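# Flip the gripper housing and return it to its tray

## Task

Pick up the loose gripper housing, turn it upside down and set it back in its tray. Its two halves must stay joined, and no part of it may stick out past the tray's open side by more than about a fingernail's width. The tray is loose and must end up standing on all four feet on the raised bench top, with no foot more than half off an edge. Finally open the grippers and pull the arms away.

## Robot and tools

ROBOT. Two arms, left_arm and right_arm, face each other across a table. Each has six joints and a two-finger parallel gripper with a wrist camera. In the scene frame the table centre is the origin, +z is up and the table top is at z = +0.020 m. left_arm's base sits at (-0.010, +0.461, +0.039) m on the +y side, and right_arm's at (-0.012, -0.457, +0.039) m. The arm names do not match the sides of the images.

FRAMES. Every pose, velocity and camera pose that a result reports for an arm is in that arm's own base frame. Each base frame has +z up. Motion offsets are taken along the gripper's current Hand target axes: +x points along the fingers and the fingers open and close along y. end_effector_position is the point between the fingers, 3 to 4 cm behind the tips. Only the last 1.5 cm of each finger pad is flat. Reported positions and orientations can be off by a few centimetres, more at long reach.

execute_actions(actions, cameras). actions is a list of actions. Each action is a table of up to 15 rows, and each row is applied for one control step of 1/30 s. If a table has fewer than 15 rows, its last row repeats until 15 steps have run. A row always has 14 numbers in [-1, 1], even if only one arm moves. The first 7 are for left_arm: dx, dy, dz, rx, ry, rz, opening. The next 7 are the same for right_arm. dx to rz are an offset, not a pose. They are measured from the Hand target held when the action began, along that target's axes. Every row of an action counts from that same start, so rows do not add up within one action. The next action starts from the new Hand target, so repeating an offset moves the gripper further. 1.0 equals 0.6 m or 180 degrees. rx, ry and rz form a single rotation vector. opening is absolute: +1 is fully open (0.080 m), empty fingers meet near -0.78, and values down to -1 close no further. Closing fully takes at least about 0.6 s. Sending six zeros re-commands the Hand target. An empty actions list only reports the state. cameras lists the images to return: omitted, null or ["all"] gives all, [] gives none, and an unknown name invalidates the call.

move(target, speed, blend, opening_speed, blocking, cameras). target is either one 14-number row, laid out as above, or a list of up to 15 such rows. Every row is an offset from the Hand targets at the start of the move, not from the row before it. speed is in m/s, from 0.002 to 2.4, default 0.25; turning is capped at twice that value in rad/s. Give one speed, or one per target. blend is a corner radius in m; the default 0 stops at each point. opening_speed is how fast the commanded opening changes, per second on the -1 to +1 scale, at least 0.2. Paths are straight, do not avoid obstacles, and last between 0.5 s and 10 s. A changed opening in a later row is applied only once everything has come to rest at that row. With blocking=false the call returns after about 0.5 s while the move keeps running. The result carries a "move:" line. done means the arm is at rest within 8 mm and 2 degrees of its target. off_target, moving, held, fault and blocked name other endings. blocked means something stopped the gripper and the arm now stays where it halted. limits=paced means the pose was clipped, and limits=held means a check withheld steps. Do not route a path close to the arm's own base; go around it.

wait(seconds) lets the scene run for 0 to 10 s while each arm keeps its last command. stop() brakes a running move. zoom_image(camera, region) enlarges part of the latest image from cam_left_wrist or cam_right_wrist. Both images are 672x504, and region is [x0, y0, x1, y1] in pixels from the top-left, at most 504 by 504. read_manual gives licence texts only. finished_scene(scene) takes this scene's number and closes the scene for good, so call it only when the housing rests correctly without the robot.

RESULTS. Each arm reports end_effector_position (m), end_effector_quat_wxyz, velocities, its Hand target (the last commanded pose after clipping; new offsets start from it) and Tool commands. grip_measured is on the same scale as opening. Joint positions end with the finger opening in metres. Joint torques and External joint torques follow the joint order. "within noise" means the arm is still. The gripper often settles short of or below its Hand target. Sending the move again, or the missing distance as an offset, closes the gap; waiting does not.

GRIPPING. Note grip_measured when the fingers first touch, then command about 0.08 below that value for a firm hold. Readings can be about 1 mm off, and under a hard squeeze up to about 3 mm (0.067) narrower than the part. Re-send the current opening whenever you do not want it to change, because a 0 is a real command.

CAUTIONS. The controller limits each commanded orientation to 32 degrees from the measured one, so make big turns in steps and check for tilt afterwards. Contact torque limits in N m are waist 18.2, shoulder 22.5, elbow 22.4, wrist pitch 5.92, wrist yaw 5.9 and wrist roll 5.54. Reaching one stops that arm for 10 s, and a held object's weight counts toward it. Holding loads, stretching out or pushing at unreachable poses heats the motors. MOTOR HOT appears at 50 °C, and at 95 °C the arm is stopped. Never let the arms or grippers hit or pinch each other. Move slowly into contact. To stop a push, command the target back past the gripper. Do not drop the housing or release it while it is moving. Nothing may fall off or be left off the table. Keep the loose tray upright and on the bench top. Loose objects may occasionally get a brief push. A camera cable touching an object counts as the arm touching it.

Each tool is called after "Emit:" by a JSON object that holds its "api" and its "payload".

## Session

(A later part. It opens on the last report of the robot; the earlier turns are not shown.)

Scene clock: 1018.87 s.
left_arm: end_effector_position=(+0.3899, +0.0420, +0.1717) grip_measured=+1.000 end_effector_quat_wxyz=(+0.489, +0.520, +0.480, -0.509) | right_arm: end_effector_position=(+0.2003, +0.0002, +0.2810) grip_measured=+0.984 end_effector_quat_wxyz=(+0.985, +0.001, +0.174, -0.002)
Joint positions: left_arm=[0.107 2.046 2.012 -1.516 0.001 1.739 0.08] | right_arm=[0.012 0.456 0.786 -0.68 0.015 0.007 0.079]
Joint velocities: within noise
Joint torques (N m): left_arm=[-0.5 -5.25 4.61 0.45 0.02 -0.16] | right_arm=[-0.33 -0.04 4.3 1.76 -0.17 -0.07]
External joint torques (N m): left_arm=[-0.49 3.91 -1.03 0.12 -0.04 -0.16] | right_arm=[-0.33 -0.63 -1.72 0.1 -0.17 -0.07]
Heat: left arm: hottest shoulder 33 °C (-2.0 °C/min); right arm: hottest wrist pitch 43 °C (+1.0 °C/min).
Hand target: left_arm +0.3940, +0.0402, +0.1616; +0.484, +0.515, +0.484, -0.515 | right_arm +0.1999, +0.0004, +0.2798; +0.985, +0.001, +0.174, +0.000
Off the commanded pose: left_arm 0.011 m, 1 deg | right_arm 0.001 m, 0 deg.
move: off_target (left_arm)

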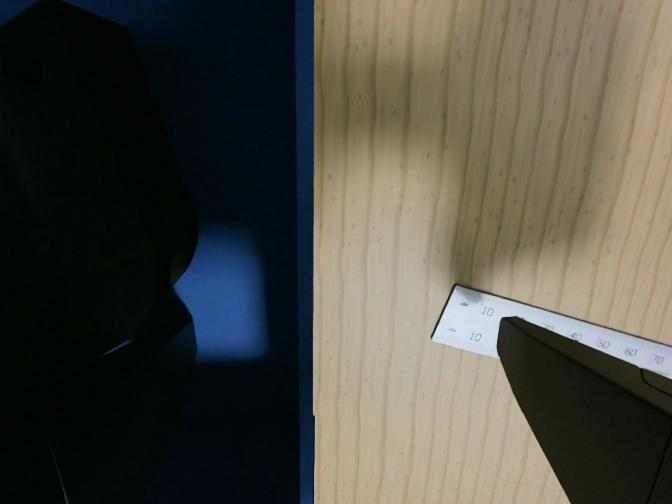

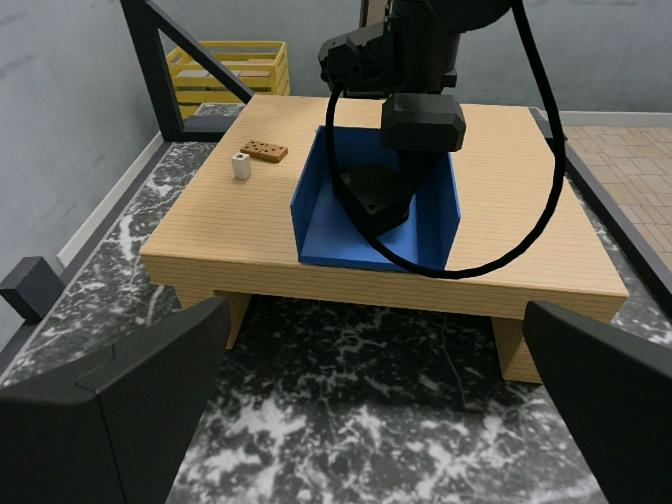

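Emit:
{"api": "move", "payload": {"target": [0,0.045,0,0,0,0,1,0,0,0,0,0,0,1], "speed": 0.04}}

Emit:
{"api": "zoom_image", "payload": {"camera": "cam_right_wrist", "region": [270, 90, 490, 310]}}

Scene clock: 1026.67 s.
left_arm: end_effector_position=(+0.4183, +0.0406, +0.1720) grip_measured=+1.000 end_effector_quat_wxyz=(+0.493, +0.526, +0.476, -0.503) | right_arm: end_effector_position=(+0.2003, +0.0002, +0.2810) grip_measured=+0.984 end_effector_quat_wxyz=(+0.985, +0.001, +0.174, -0.002)
Joint positions: left_arm=[0.097 2.169 2.203 -1.564 0 1.728 0.08] | right_arm=[0.012 0.456 0.786 -0.68 0.015 0.007 0.079]
Joint velocities: within noise
Joint torques (N m): left_arm=[-0.44 -5.99 4.62 -0.03 0.02 -0.16] | right_arm=[-0.27 -0.04 4.33 1.77 -0.16 -0.07]
External joint torques (N m): left_arm=[-0.39 4.07 -1.03 -0.4 -0.03 -0.16] | right_arm=[-0.28 -0.68 -1.75 0.08 -0.16 -0.07]
Heat: left arm: hottest shoulder 33 °C (-2.0 °C/min); right arm: hottest wrist pitch 43 °C (+1.0 °C/min).
Hand target: left_arm +0.4209, +0.0386, +0.1616; +0.484, +0.515, +0.484, -0.515 | right_arm +0.1999, +0.0004, +0.2798; +0.985, +0.001, +0.174, +0.000
Off the commanded pose: left_arm 0.011 m, 2 deg | right_arm 0.001 m, 0 deg.
joint sent to its limit (left arm) — joint 4 (wrist pitch), lower limit. The joint targets still meet the commanded pose.
move: off_target (left_arm)

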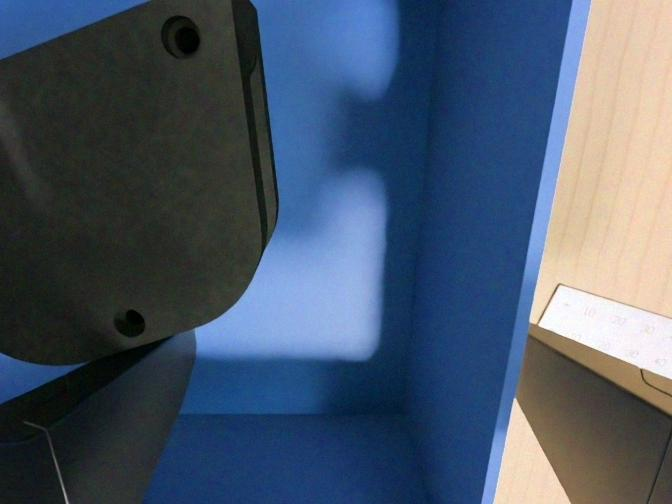

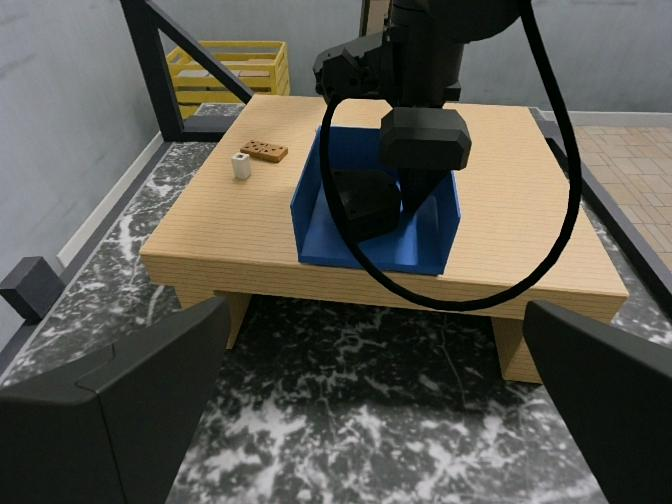

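Scaled by 2.291 from the camera's 672x504 image, which has a finer 960x720 frame.

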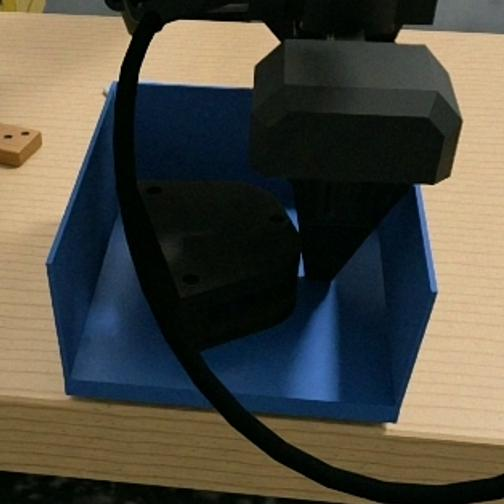

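Emit:
{"api": "zoom_image", "payload": {"camera": "cam_left_wrist", "region": [120, 0, 420, 400]}}

Scaled by 1.260 from the camera's 672x504 image, which has a finer 960x720 frame.

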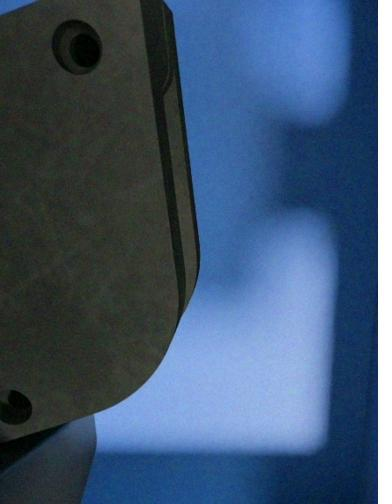

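Emit:
{"api": "move", "payload": {"target": [[-0.139,-0.035,0,0,0,0,1,0,0,0,0,0,0,1],[-0.1223,0.0543,0.2023,-0.498,-0.0655,0.0655,1,0,0,0,0,0,0,1]], "speed": 0.12}}

Emit:
{"api": "zoom_image", "payload": {"camera": "cam_right_wrist", "region": [270, 60, 490, 280]}}

Scene clock: 1185.00 s.
left_arm: end_effector_position=(+0.4422, -0.0834, +0.2378) grip_measured=+1.000 end_effector_quat_wxyz=(+0.811, +0.014, +0.584, -0.029) | right_arm: end_effector_position=(+0.2003, +0.0002, +0.2810) grip_measured=+0.984 end_effector_quat_wxyz=(+0.985, +0.001, +0.174, -0.002)
Joint positions: left_arm=[-0.197 2.115 2.349 -1.484 -0.033 -0.131 0.08] | right_arm=[0.012 0.456 0.786 -0.68 0.015 0.007 0.079]
Joint velocities: within noise
Joint torques (N m): left_arm=[-0.16 -7.26 5.4 0.64 -0.2 -0.13] | right_arm=[-0.31 0 4.31 1.76 -0.16 -0.06]
External joint torques (N m): left_arm=[-0.2 2.49 -0.31 -0.22 -0.16 -0.13] | right_arm=[-0.31 -0.59 -1.76 0.08 -0.17 -0.07]
Heat: left arm: hottest elbow 35 °C (+0.0 °C/min); right arm: hottest wrist pitch 44 °C (+1.0 °C/min).
Hand target: left_arm +0.4459, -0.0847, +0.2349; +0.793, +0.018, +0.609, -0.023 | right_arm +0.1999, +0.0004, +0.2798; +0.985, +0.001, +0.174, +0.000
Off the commanded pose: left_arm 0.005 m, 4 deg | right_arm 0.001 m, 0 deg.
joint sent to its limit (left arm) — joint 3 (elbow), upper limit, where the elbow is as straight as it goes. The joint targets are off in orientation, not in position.
move: off_target (left_arm)

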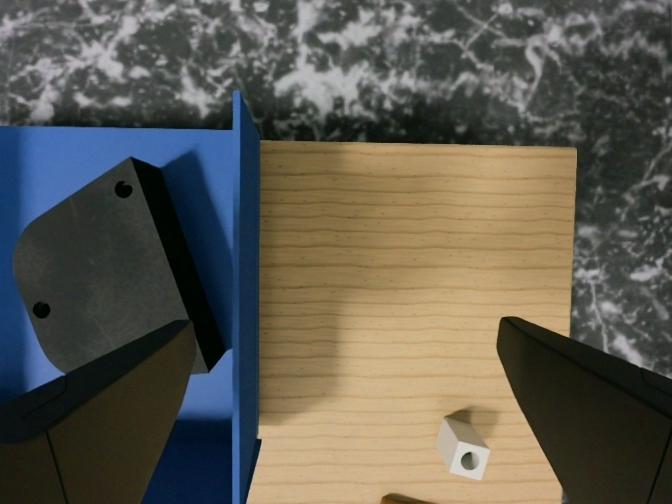

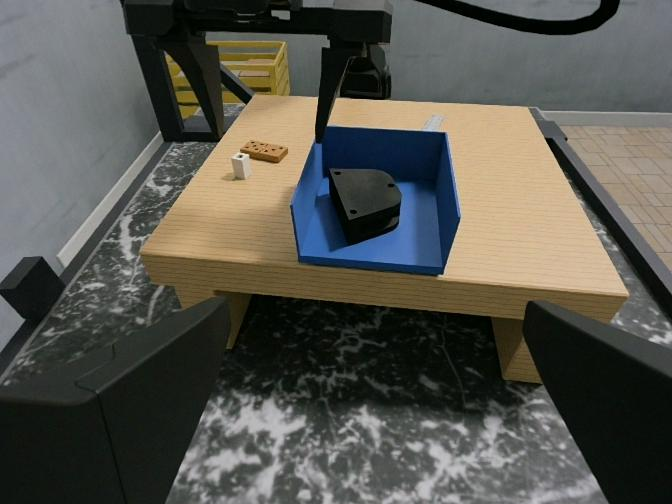

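Scaled by 2.291 from the camera's 672x504 image, which has a finer 960x720 frame.

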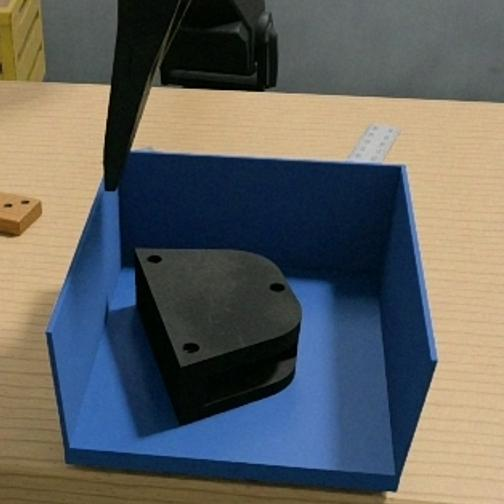

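Emit:
{"api": "move", "payload": {"target": [0.1013,-0.005,-0.0268,0,0,0,1,0,0,0,0,0,0,1], "speed": 0.08}}

Emit:
{"api": "zoom_image", "payload": {"camera": "cam_right_wrist", "region": [270, 90, 490, 310]}}

Scene clock: 1209.10 s.
left_arm: end_effector_position=(+0.4482, -0.0880, +0.1746) grip_measured=+1.000 end_effector_quat_wxyz=(+0.795, +0.018, +0.605, -0.025) | right_arm: end_effector_position=(+0.2003, +0.0002, +0.2810) grip_measured=+0.984 end_effector_quat_wxyz=(+0.985, +0.001, +0.174, -0.002)
Joint positions: left_arm=[-0.206 2.096 2.068 -1.275 -0.036 -0.14 0.08] | right_arm=[0.012 0.456 0.786 -0.68 0.015 0.007 0.079]
Joint velocities: within noise
Joint torques (N m): left_arm=[-0.05 -9.51 3.29 0.57 -0.11 -0.13] | right_arm=[-0.32 0.02 4.31 1.75 -0.18 -0.06]
External joint torques (N m): left_arm=[-0.06 0.61 -2.89 -0.24 -0.07 -0.13] | right_arm=[-0.3 -0.62 -1.77 0.05 -0.18 -0.07]
Heat: left arm: hottest shoulder 35 °C (+3.0 °C/min); right arm: hottest wrist pitch 44 °C (+0.0 °C/min).
Hand target: left_arm +0.4460, -0.0877, +0.1721; +0.793, +0.018, +0.608, -0.023 | right_arm +0.1999, +0.0004, +0.2798; +0.985, +0.001, +0.174, +0.000
Off the commanded pose: left_arm 0.003 m, 1 deg | right_arm 0.001 m, 0 deg.
move: done

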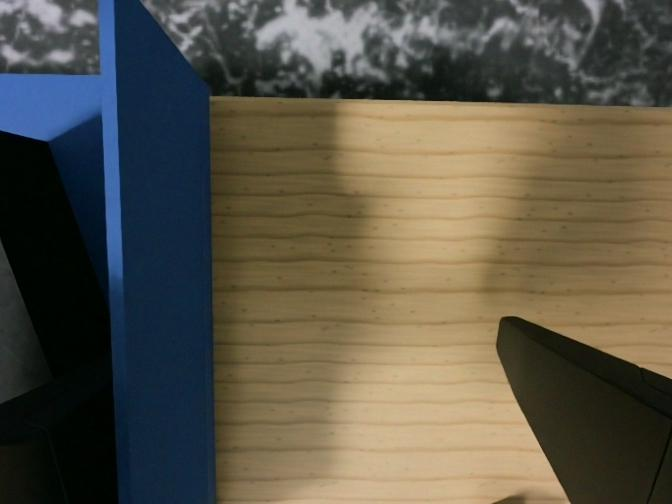

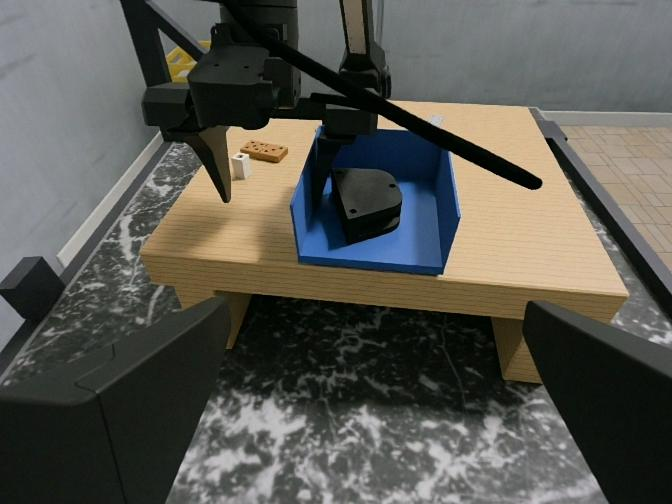

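Scaled by 2.291 from the camera's 672x504 image, which has a finer 960x720 frame.

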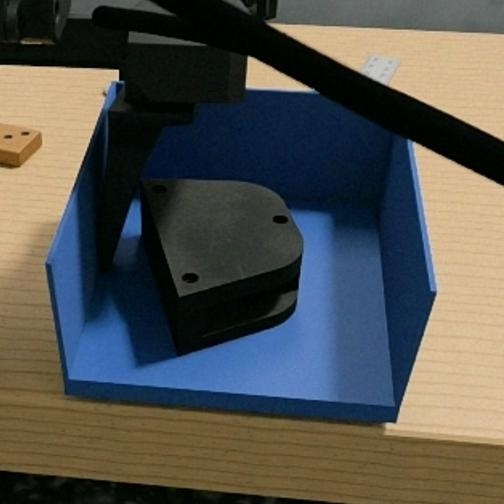

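Emit:
{"api": "move", "payload": {"target": [0,0.03,0,0,0,0,1,0,0,0,0,0,0,1], "speed": 0.04}}

Emit:
{"api": "zoom_image", "payload": {"camera": "cam_right_wrist", "region": [270, 90, 490, 310]}}

Scene clock: 1215.77 s.
left_arm: end_effector_position=(+0.4493, -0.0733, +0.1745) grip_measured=+1.000 end_effector_quat_wxyz=(+0.796, +0.018, +0.605, -0.025) | right_arm: end_effector_position=(+0.2003, +0.0002, +0.2810) grip_measured=+0.984 end_effector_quat_wxyz=(+0.985, +0.001, +0.174, -0.002)
Joint positions: left_arm=[-0.171 2.086 2.051 -1.266 -0.027 -0.106 0.08] | right_arm=[0.012 0.456 0.786 -0.68 0.015 0.007 0.079]
Joint velocities: within noise
Joint torques (N m): left_arm=[0.73 -9.64 3.2 0.46 -0.01 0.16] | right_arm=[-0.31 -0.03 4.32 1.75 -0.17 -0.07]
External joint torques (N m): left_arm=[0.71 0.34 -2.9 -0.3 0.02 0.16] | right_arm=[-0.32 -0.67 -1.69 0.09 -0.17 -0.07]
Heat: left arm: hottest shoulder 36 °C (+4.0 °C/min); right arm: hottest wrist pitch 44 °C (+0.0 °C/min).
Hand target: left_arm +0.4470, -0.0697, +0.1720; +0.793, +0.018, +0.608, -0.023 | right_arm +0.1999, +0.0004, +0.2798; +0.985, +0.001, +0.174, +0.000
Off the commanded pose: left_arm 0.005 m, 1 deg | right_arm 0.001 m, 0 deg.
move: done

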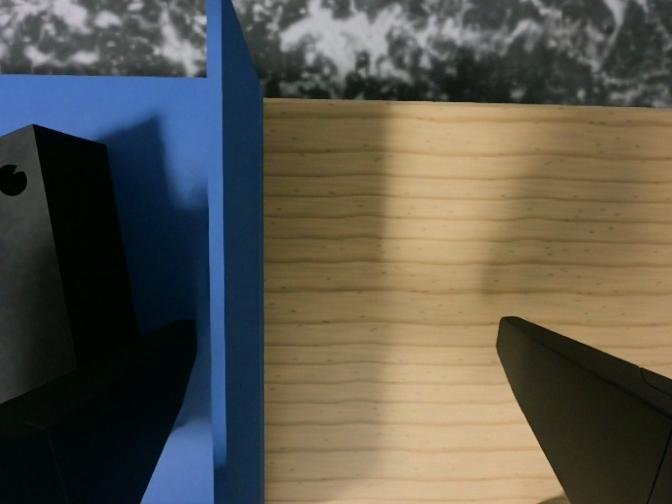

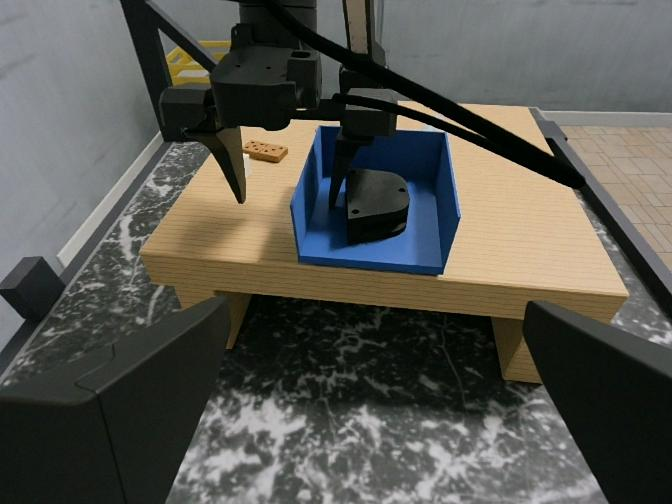

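Scaled by 2.291 from the camera's 672x504 image, which has a finer 960x720 frame.

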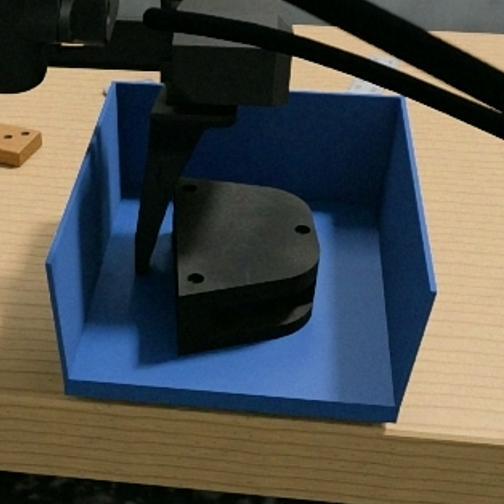

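Emit:
{"api": "move", "payload": {"target": [0,0.0135,0,0,0,0,1,0,0,0,0,0,0,1], "speed": 0.04}}

Emit:
{"api": "zoom_image", "payload": {"camera": "cam_right_wrist", "region": [270, 90, 490, 310]}}

Emit:
{"api": "zoom_image", "payload": {"camera": "cam_left_wrist", "region": [0, 0, 336, 504]}}

Scene clock: 1225.97 s.
left_arm: end_effector_position=(+0.4498, -0.0659, +0.1746) grip_measured=+1.000 end_effector_quat_wxyz=(+0.796, +0.018, +0.604, -0.026) | right_arm: end_effector_position=(+0.2003, +0.0002, +0.2810) grip_measured=+0.984 end_effector_quat_wxyz=(+0.985, +0.001, +0.174, -0.002)
Joint positions: left_arm=[-0.153 2.082 2.045 -1.263 -0.022 -0.088 0.08] | right_arm=[0.012 0.456 0.786 -0.68 0.015 0.007 0.079]
Joint velocities: within noise
Joint torques (N m): left_arm=[0.93 -9.63 3.2 0.47 -0.03 0.18] | right_arm=[-0.31 -0.02 4.33 1.76 -0.16 -0.07]
External joint torques (N m): left_arm=[0.91 0.42 -3.01 -0.35 -0.01 0.18] | right_arm=[-0.3 -0.66 -1.75 0.06 -0.17 -0.07]
Heat: left arm: hottest shoulder 36 °C (+4.0 °C/min); right arm: hottest wrist pitch 44 °C (+0.0 °C/min).
Hand target: left_arm +0.4475, -0.0616, +0.1721; +0.793, +0.018, +0.608, -0.023 | right_arm +0.1999, +0.0004, +0.2798; +0.985, +0.001, +0.174, +0.000
Off the commanded pose: left_arm 0.005 m, 1 deg | right_arm 0.001 m, 0 deg.
move: done

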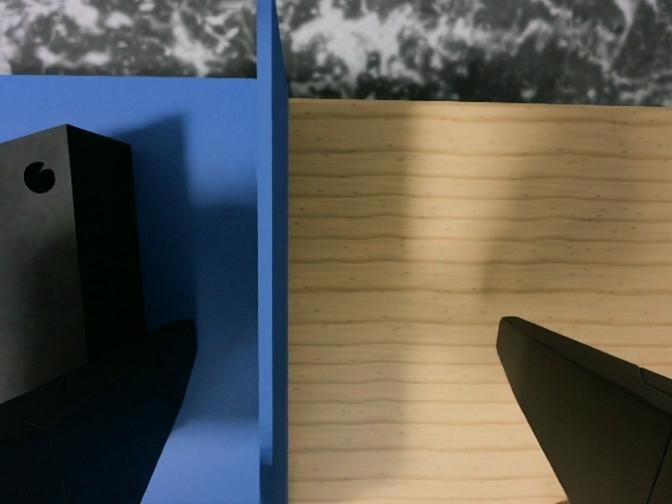

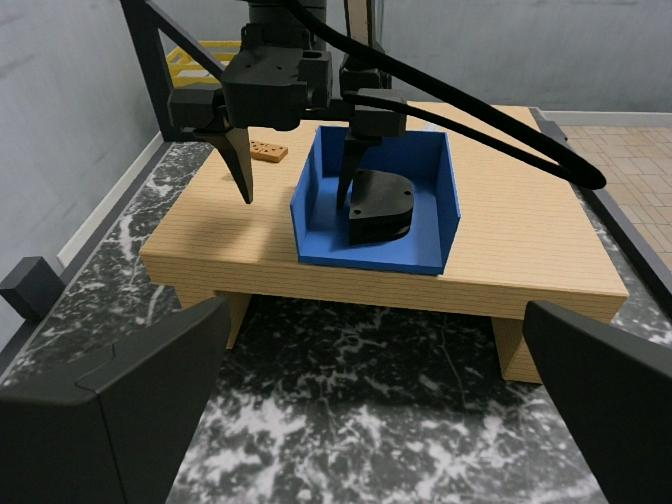

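Scaled by 2.291 from the camera's 672x504 image, which has a finer 960x720 frame.

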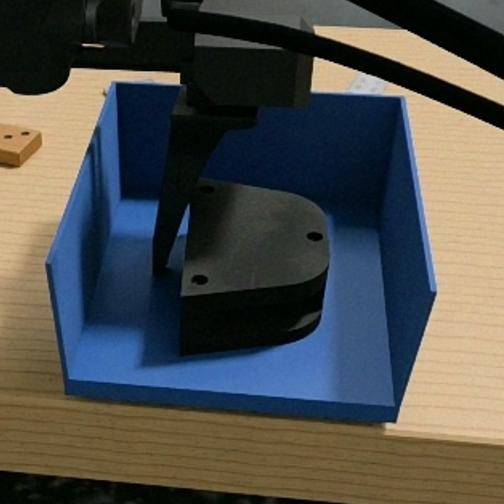

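Scaled by 1.000.

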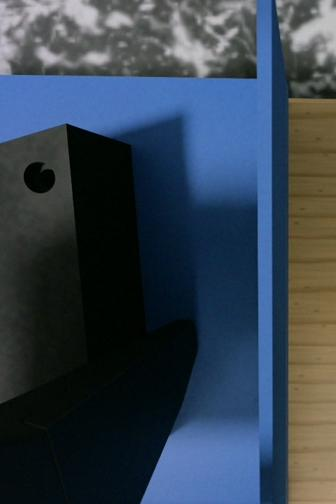

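Emit:
{"api": "move", "payload": {"target": [[0,-0.01,0,0,0,0,1,0,0,0,0,0,0,1],[-0.1217,-0.011,0.0162,0,0,0,1,0,0,0,0,0,0,1],[-0.1565,0.1378,-0.1145,0.498,0.0655,-0.0655,1,0,0,0,0,0,0,1]], "speed": 0.12}}

Emit:
{"api": "zoom_image", "payload": {"camera": "cam_right_wrist", "region": [270, 90, 490, 310]}}

Scene clock: 1270.17 s.
left_arm: end_effector_position=(+0.3649, +0.0249, +0.2430) grip_measured=+1.000 end_effector_quat_wxyz=(+0.524, +0.561, +0.442, -0.464) | right_arm: end_effector_position=(+0.2003, +0.0002, +0.2810) grip_measured=+0.984 end_effector_quat_wxyz=(+0.985, +0.001, +0.174, -0.002)
Joint positions: left_arm=[0.07 1.862 2.035 -1.564 0.004 1.7 0.08] | right_arm=[0.012 0.456 0.786 -0.68 0.015 0.007 0.079]
Joint velocities: within noise
Joint torques (N m): left_arm=[0.34 -8.36 3.34 0.17 -0.05 0.12] | right_arm=[-0.26 -0.01 4.34 1.76 -0.17 -0.06]
External joint torques (N m): left_arm=[0.29 -0.6 -2.2 -0.41 -0.1 0.14] | right_arm=[-0.27 -0.64 -1.7 0.08 -0.17 -0.07]
Heat: left arm: hottest shoulder 45 °C (+10.1 °C/min); right arm: hottest wrist pitch 44 °C (+0.0 °C/min).
Hand target: left_arm +0.3618, +0.0263, +0.2449; +0.484, +0.515, +0.485, -0.515 | right_arm +0.1999, +0.0004, +0.2798; +0.985, +0.001, +0.174, +0.000
Off the commanded pose: left_arm 0.004 m, 10 deg | right_arm 0.001 m, 0 deg.
joint sent to its limit (left arm) — joint 4 (wrist pitch), lower limit. The joint targets are off in orientation, not in position.
move: off_target (left_arm)

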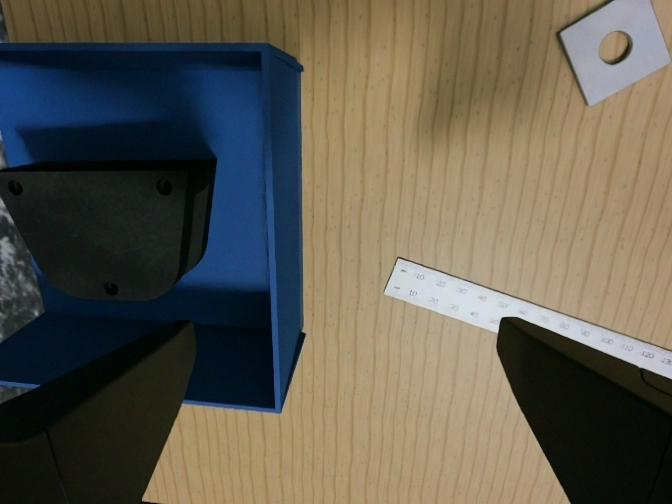

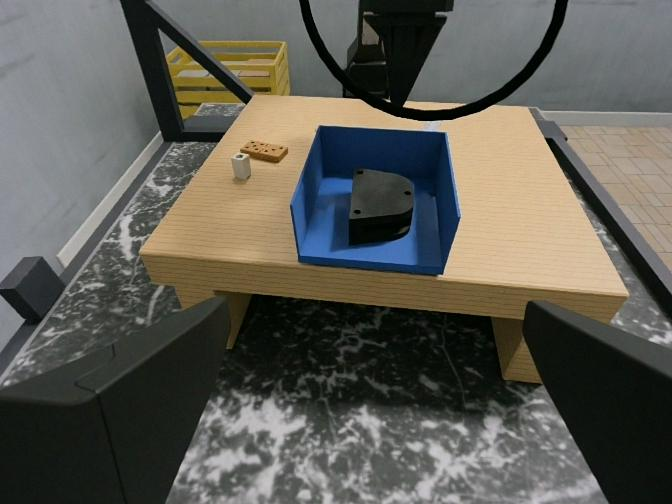

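Scaled by 2.291 from the camera's 672x504 image, which has a finer 960x720 frame.

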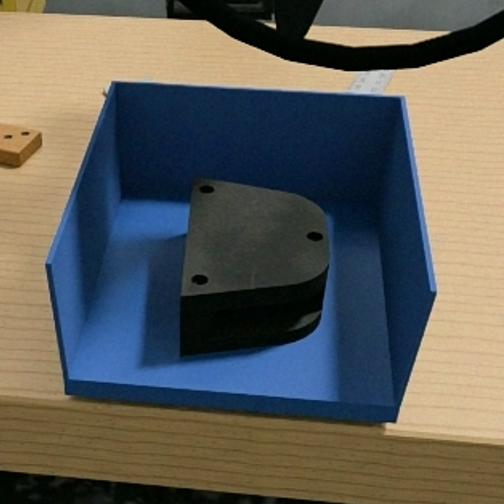

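Emit:
{"api": "move", "payload": {"target": [[0.1365,0,-0.0045,0,0,0,1,0,0,0,0,0,0,1],[0.1365,0.025,-0.0045,0,0,0,1,0,0,0,0,0,0,1]], "speed": 0.08}}

Emit:
{"api": "zoom_image", "payload": {"camera": "cam_right_wrist", "region": [270, 90, 490, 310]}}

Scene clock: 1300.30 s.
left_arm: end_effector_position=(+0.3736, +0.0278, +0.1716) grip_measured=+1.000 end_effector_quat_wxyz=(+0.489, +0.520, +0.479, -0.511) | right_arm: end_effector_position=(+0.2003, +0.0002, +0.2810) grip_measured=+0.984 end_effector_quat_wxyz=(+0.985, +0.001, +0.174, -0.002)
Joint positions: left_arm=[0.075 1.967 1.897 -1.482 0.003 1.708 0.08] | right_arm=[0.012 0.456 0.786 -0.68 0.015 0.007 0.079]
Joint velocities: within noise
Joint torques (N m): left_arm=[-0.05 -5.05 4.69 0.31 -0.06 -0.06] | right_arm=[-0.31 -0.06 4.35 1.76 -0.16 -0.07]
External joint torques (N m): left_arm=[-0.13 3.7 -1.03 0 -0.11 -0.06] | right_arm=[-0.3 -0.68 -1.72 0.08 -0.17 -0.08]
Heat: left arm: hottest shoulder 41 °C (-1.0 °C/min); right arm: hottest wrist pitch 44 °C (+0.0 °C/min).
Hand target: left_arm +0.3769, +0.0279, +0.1632; +0.484, +0.515, +0.484, -0.515 | right_arm +0.1999, +0.0004, +0.2798; +0.985, +0.001, +0.174, +0.000
Off the commanded pose: left_arm 0.009 m, 1 deg | right_arm 0.001 m, 0 deg.
move: off_target (left_arm)

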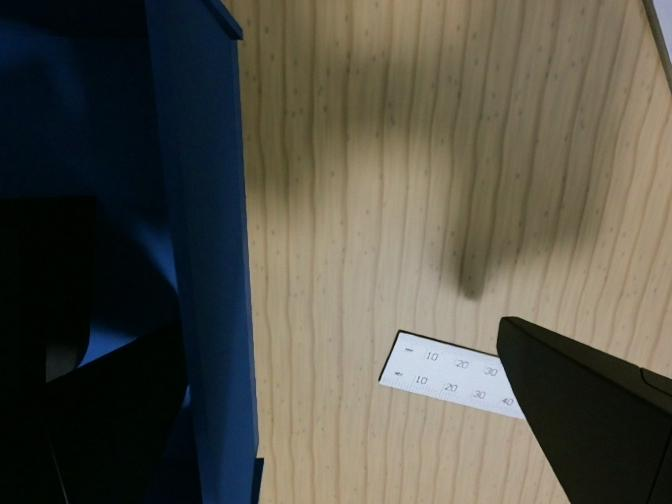

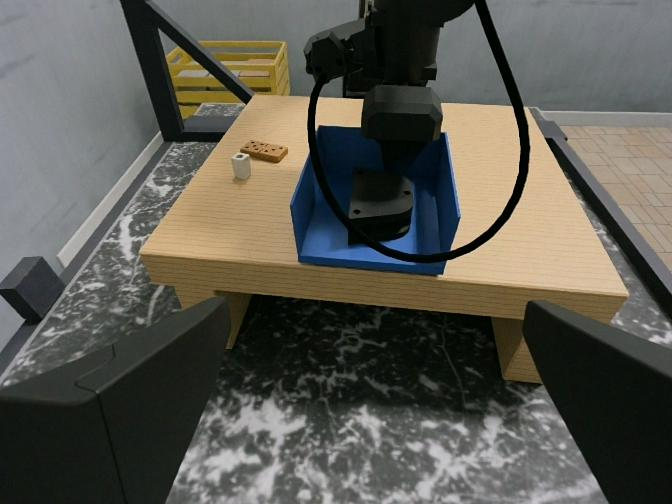

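Scaled by 2.291 from the camera's 672x504 image, which has a finer 960x720 frame.

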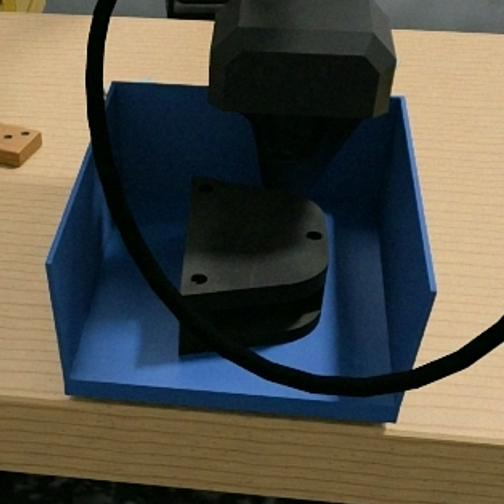

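Emit:
{"api": "move", "payload": {"target": [0.005,0.03,0,0,0,0,1,0,0,0,0,0,0,1], "speed": 0.04}}

Emit:
{"api": "zoom_image", "payload": {"camera": "cam_right_wrist", "region": [270, 90, 490, 310]}}

Scene clock: 1305.43 s.
left_arm: end_effector_position=(+0.3908, +0.0282, +0.1713) grip_measured=+1.000 end_effector_quat_wxyz=(+0.490, +0.521, +0.479, -0.509) | right_arm: end_effector_position=(+0.2003, +0.0002, +0.2810) grip_measured=+0.984 end_effector_quat_wxyz=(+0.985, +0.001, +0.174, -0.002)
Joint positions: left_arm=[0.073 2.042 2.003 -1.51 0.002 1.705 0.08] | right_arm=[0.012 0.456 0.786 -0.68 0.015 0.007 0.079]
Joint velocities: within noise
Joint torques (N m): left_arm=[-0.4 -4.94 4.53 0.5 -0.03 -0.18] | right_arm=[-0.28 -0.01 4.31 1.75 -0.16 -0.07]
External joint torques (N m): left_arm=[-0.42 4.16 -1.1 0.16 -0.09 -0.18] | right_arm=[-0.28 -0.69 -1.66 0.1 -0.17 -0.07]
Heat: left arm: hottest shoulder 39 °C (-4.0 °C/min); right arm: hottest wrist pitch 45 °C (+1.0 °C/min).
Hand target: left_arm +0.3949, +0.0269, +0.1601; +0.484, +0.515, +0.484, -0.515 | right_arm +0.1999, +0.0004, +0.2798; +0.985, +0.001, +0.174, +0.000
Off the commanded pose: left_arm 0.012 m, 1 deg | right_arm 0.001 m, 0 deg.
move: off_target (left_arm)

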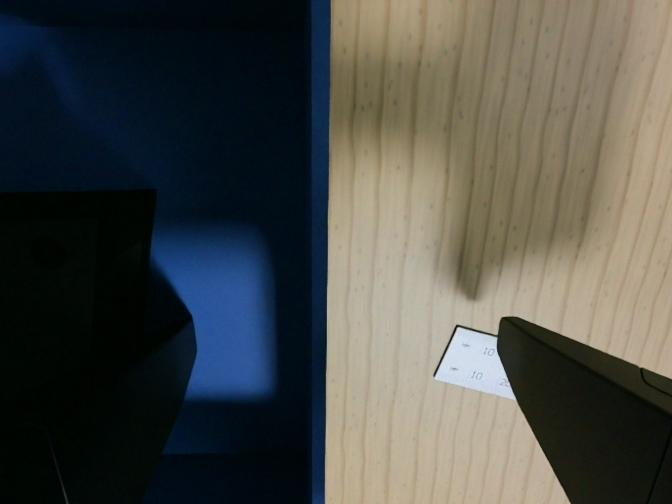

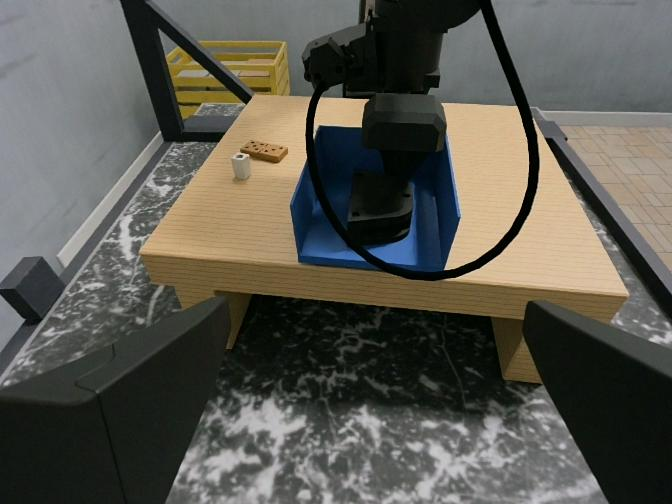

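Scaled by 2.291 from the camera's 672x504 image, which has a finer 960x720 frame.

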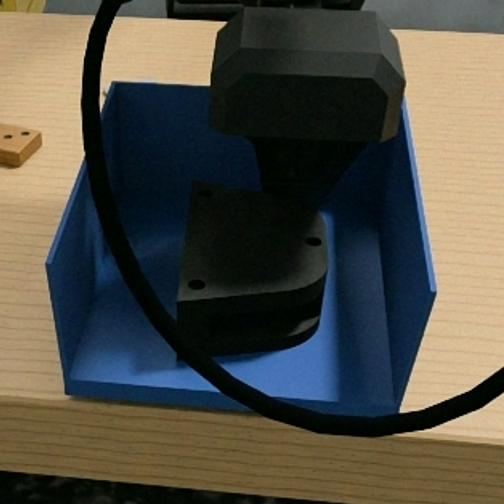

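Emit:
{"api": "move", "payload": {"target": [0.0,0.03,0,0,0,0,1,0,0,0,0,0,0,1], "speed": 0.04}}

Emit:
{"api": "zoom_image", "payload": {"camera": "cam_right_wrist", "region": [270, 90, 490, 310]}}

Scene clock: 1313.60 s.
left_arm: end_effector_position=(+0.4087, +0.0275, +0.1719) grip_measured=+1.000 end_effector_quat_wxyz=(+0.490, +0.521, +0.479, -0.509) | right_arm: end_effector_position=(+0.2003, +0.0002, +0.2810) grip_measured=+0.984 end_effector_quat_wxyz=(+0.985, +0.001, +0.174, -0.002)
Joint positions: left_arm=[0.068 2.131 2.143 -1.56 0.001 1.699 0.08] | right_arm=[0.012 0.456 0.786 -0.68 0.015 0.007 0.079]
Joint velocities: within noise
Joint torques (N m): left_arm=[-0.46 -5.41 4.45 0.49 -0.01 -0.17] | right_arm=[-0.28 -0.06 4.35 1.76 -0.16 -0.06]
External joint torques (N m): left_arm=[-0.52 4.35 -1.17 0.15 -0.06 -0.17] | right_arm=[-0.27 -0.66 -1.71 0.08 -0.17 -0.07]
Heat: left arm: hottest shoulder 38 °C (-6.0 °C/min); right arm: hottest wrist pitch 45 °C (+1.0 °C/min).
Hand target: left_arm +0.4128, +0.0258, +0.1601; +0.484, +0.515, +0.484, -0.515 | right_arm +0.1999, +0.0004, +0.2798; +0.985, +0.001, +0.174, +0.000
Off the commanded pose: left_arm 0.013 m, 1 deg | right_arm 0.001 m, 0 deg.
move: off_target (left_arm)

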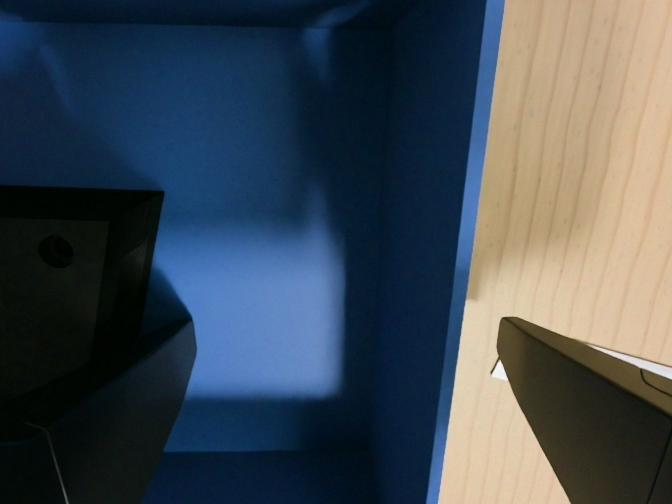

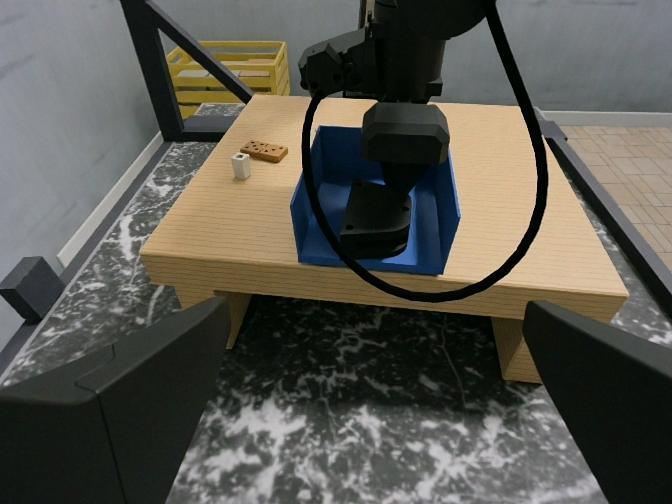

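Scaled by 2.291 from the camera's 672x504 image, which has a finer 960x720 frame.

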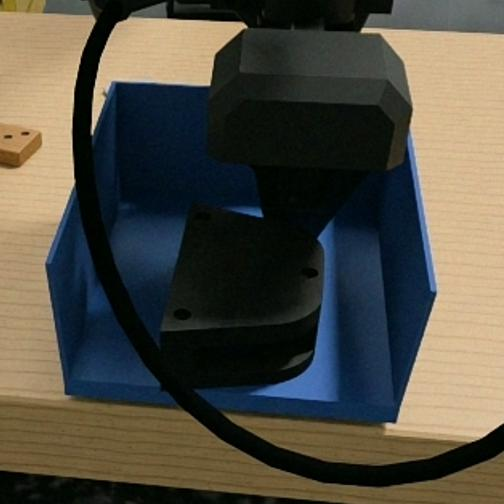

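Emit:
{"api": "move", "payload": {"target": [0.0,0.017,0,0,0,0,1,0,0,0,0,0,0,1], "speed": 0.04}}

Emit:
{"api": "zoom_image", "payload": {"camera": "cam_right_wrist", "region": [270, 90, 490, 310]}}

Scene clock: 1321.37 s.
left_arm: end_effector_position=(+0.4206, +0.0270, +0.1718) grip_measured=+1.000 end_effector_quat_wxyz=(+0.494, +0.526, +0.475, -0.504) | right_arm: end_effector_position=(+0.2003, +0.0002, +0.2810) grip_measured=+0.984 end_effector_quat_wxyz=(+0.985, +0.001, +0.174, -0.002)
Joint positions: left_arm=[0.064 2.173 2.208 -1.564 0.001 1.696 0.08] | right_arm=[0.012 0.456 0.786 -0.68 0.015 0.007 0.079]
Joint velocities: within noise
Joint torques (N m): left_arm=[-0.52 -5.79 4.51 -0.02 0.01 -0.16] | right_arm=[-0.28 0 4.31 1.75 -0.17 -0.07]
External joint torques (N m): left_arm=[-0.53 4.26 -1.15 -0.41 -0.05 -0.16] | right_arm=[-0.29 -0.61 -1.77 0.07 -0.17 -0.07]
Heat: left arm: hottest shoulder 37 °C (-8.1 °C/min); right arm: hottest wrist pitch 45 °C (+1.0 °C/min).
Hand target: left_arm +0.4231, +0.0251, +0.1601; +0.484, +0.515, +0.484, -0.515 | right_arm +0.1999, +0.0004, +0.2798; +0.985, +0.001, +0.174, +0.000
Off the commanded pose: left_arm 0.012 m, 2 deg | right_arm 0.001 m, 0 deg.
joint sent to its limit (left arm) — joint 4 (wrist pitch), lower limit. The joint targets still meet the commanded pose.
move: off_target (left_arm)

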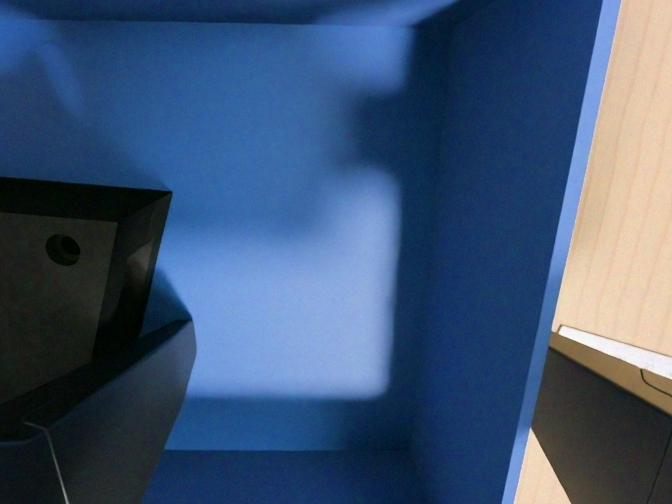

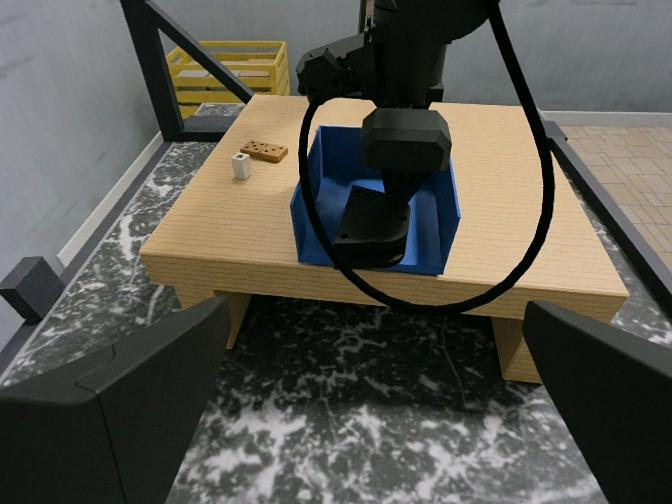

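Scaled by 2.291 from the camera's 672x504 image, which has a finer 960x720 frame.

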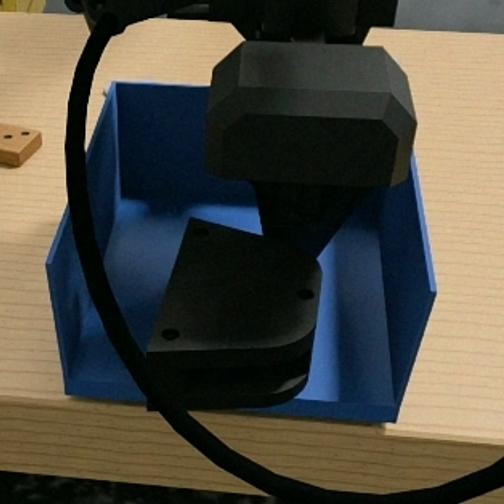

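Emit:
{"api": "move", "payload": {"target": [[0,-0.02,0,0,0,0,1,0,0,0,0,0,0,1],[-0.1667,-0.0383,0,0,0,0,1,0,0,0,0,0,0,1],[-0.25,-0.153,0.0346,-0.49,-0.191,0.203,1,0,0,0,0,0,0,1]], "speed": 0.15}}

Emit:
{"api": "zoom_image", "payload": {"camera": "cam_right_wrist", "region": [270, 90, 490, 310]}}

Emit:
{"api": "zoom_image", "payload": {"camera": "cam_left_wrist", "region": [180, 60, 540, 420]}}

Scene clock: 1353.03 s.
left_arm: end_effector_position=(+0.3321, +0.0108, +0.3111) grip_measured=+1.000 end_effector_quat_wxyz=(+0.924, +0.000, +0.383, -0.001) | right_arm: end_effector_position=(+0.2003, +0.0002, +0.2810) grip_measured=+0.984 end_effector_quat_wxyz=(+0.985, +0.001, +0.174, -0.002)
Joint positions: left_arm=[0.049 1.302 1.501 -0.985 0.037 0.036 0.08] | right_arm=[0.012 0.456 0.786 -0.68 0.015 0.007 0.079]
Joint velocities: within noise
Joint torques (N m): left_arm=[-0.33 -4.68 3.99 1.21 -0.15 -0.15] | right_arm=[-0.27 -0.04 4.33 1.76 -0.17 -0.07]
External joint torques (N m): left_arm=[-0.37 -0.33 -2.47 -0.3 -0.16 -0.15] | right_arm=[-0.28 -0.63 -1.76 0.08 -0.17 -0.07]
Heat: left arm: hottest shoulder 37 °C (-4.1 °C/min); right arm: hottest wrist pitch 45 °C (+1.0 °C/min).
Hand target: left_arm +0.3302, +0.0101, +0.3101; +0.924, +0.000, +0.382, +0.000 | right_arm +0.1999, +0.0004, +0.2798; +0.985, +0.001, +0.174, +0.000
Off the commanded pose: left_arm 0.002 m, 0 deg | right_arm 0.001 m, 0 deg.
move: done

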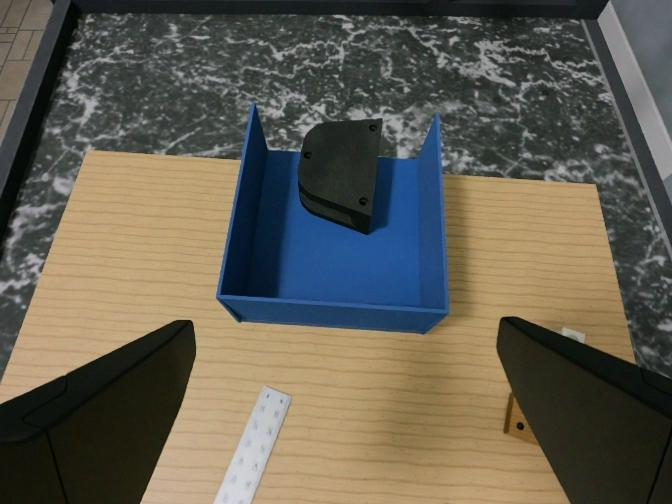

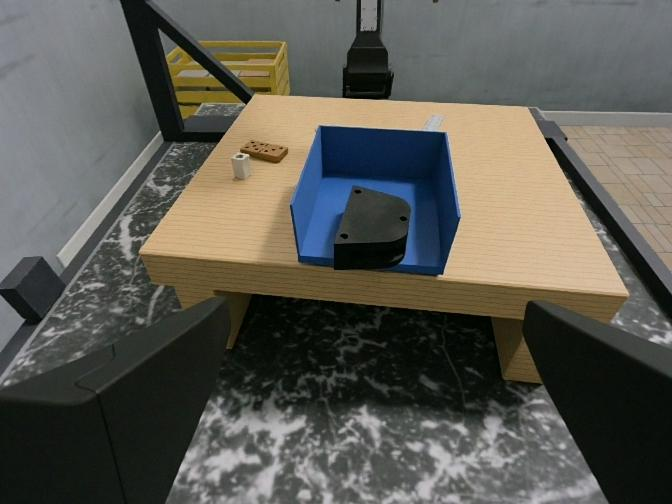

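Scaled by 2.291 from the camera's 672x504 image, which has a finer 960x720 frame.

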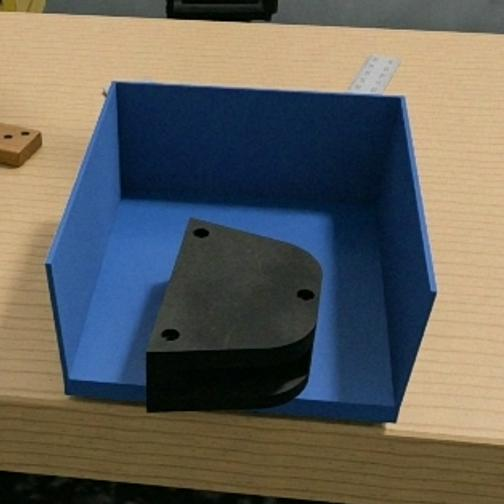

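Scaled by 1.400 from the camera's 672x504 image, which has a finer 960x720 frame.

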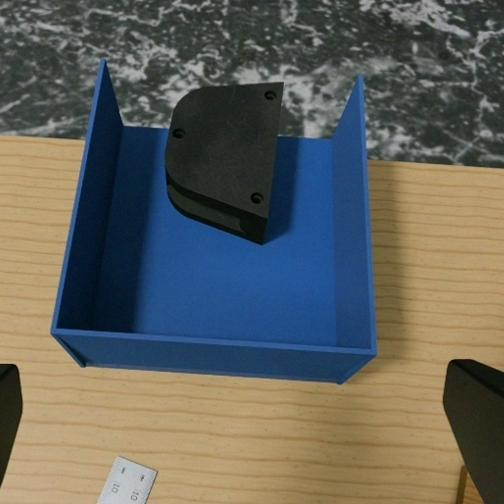

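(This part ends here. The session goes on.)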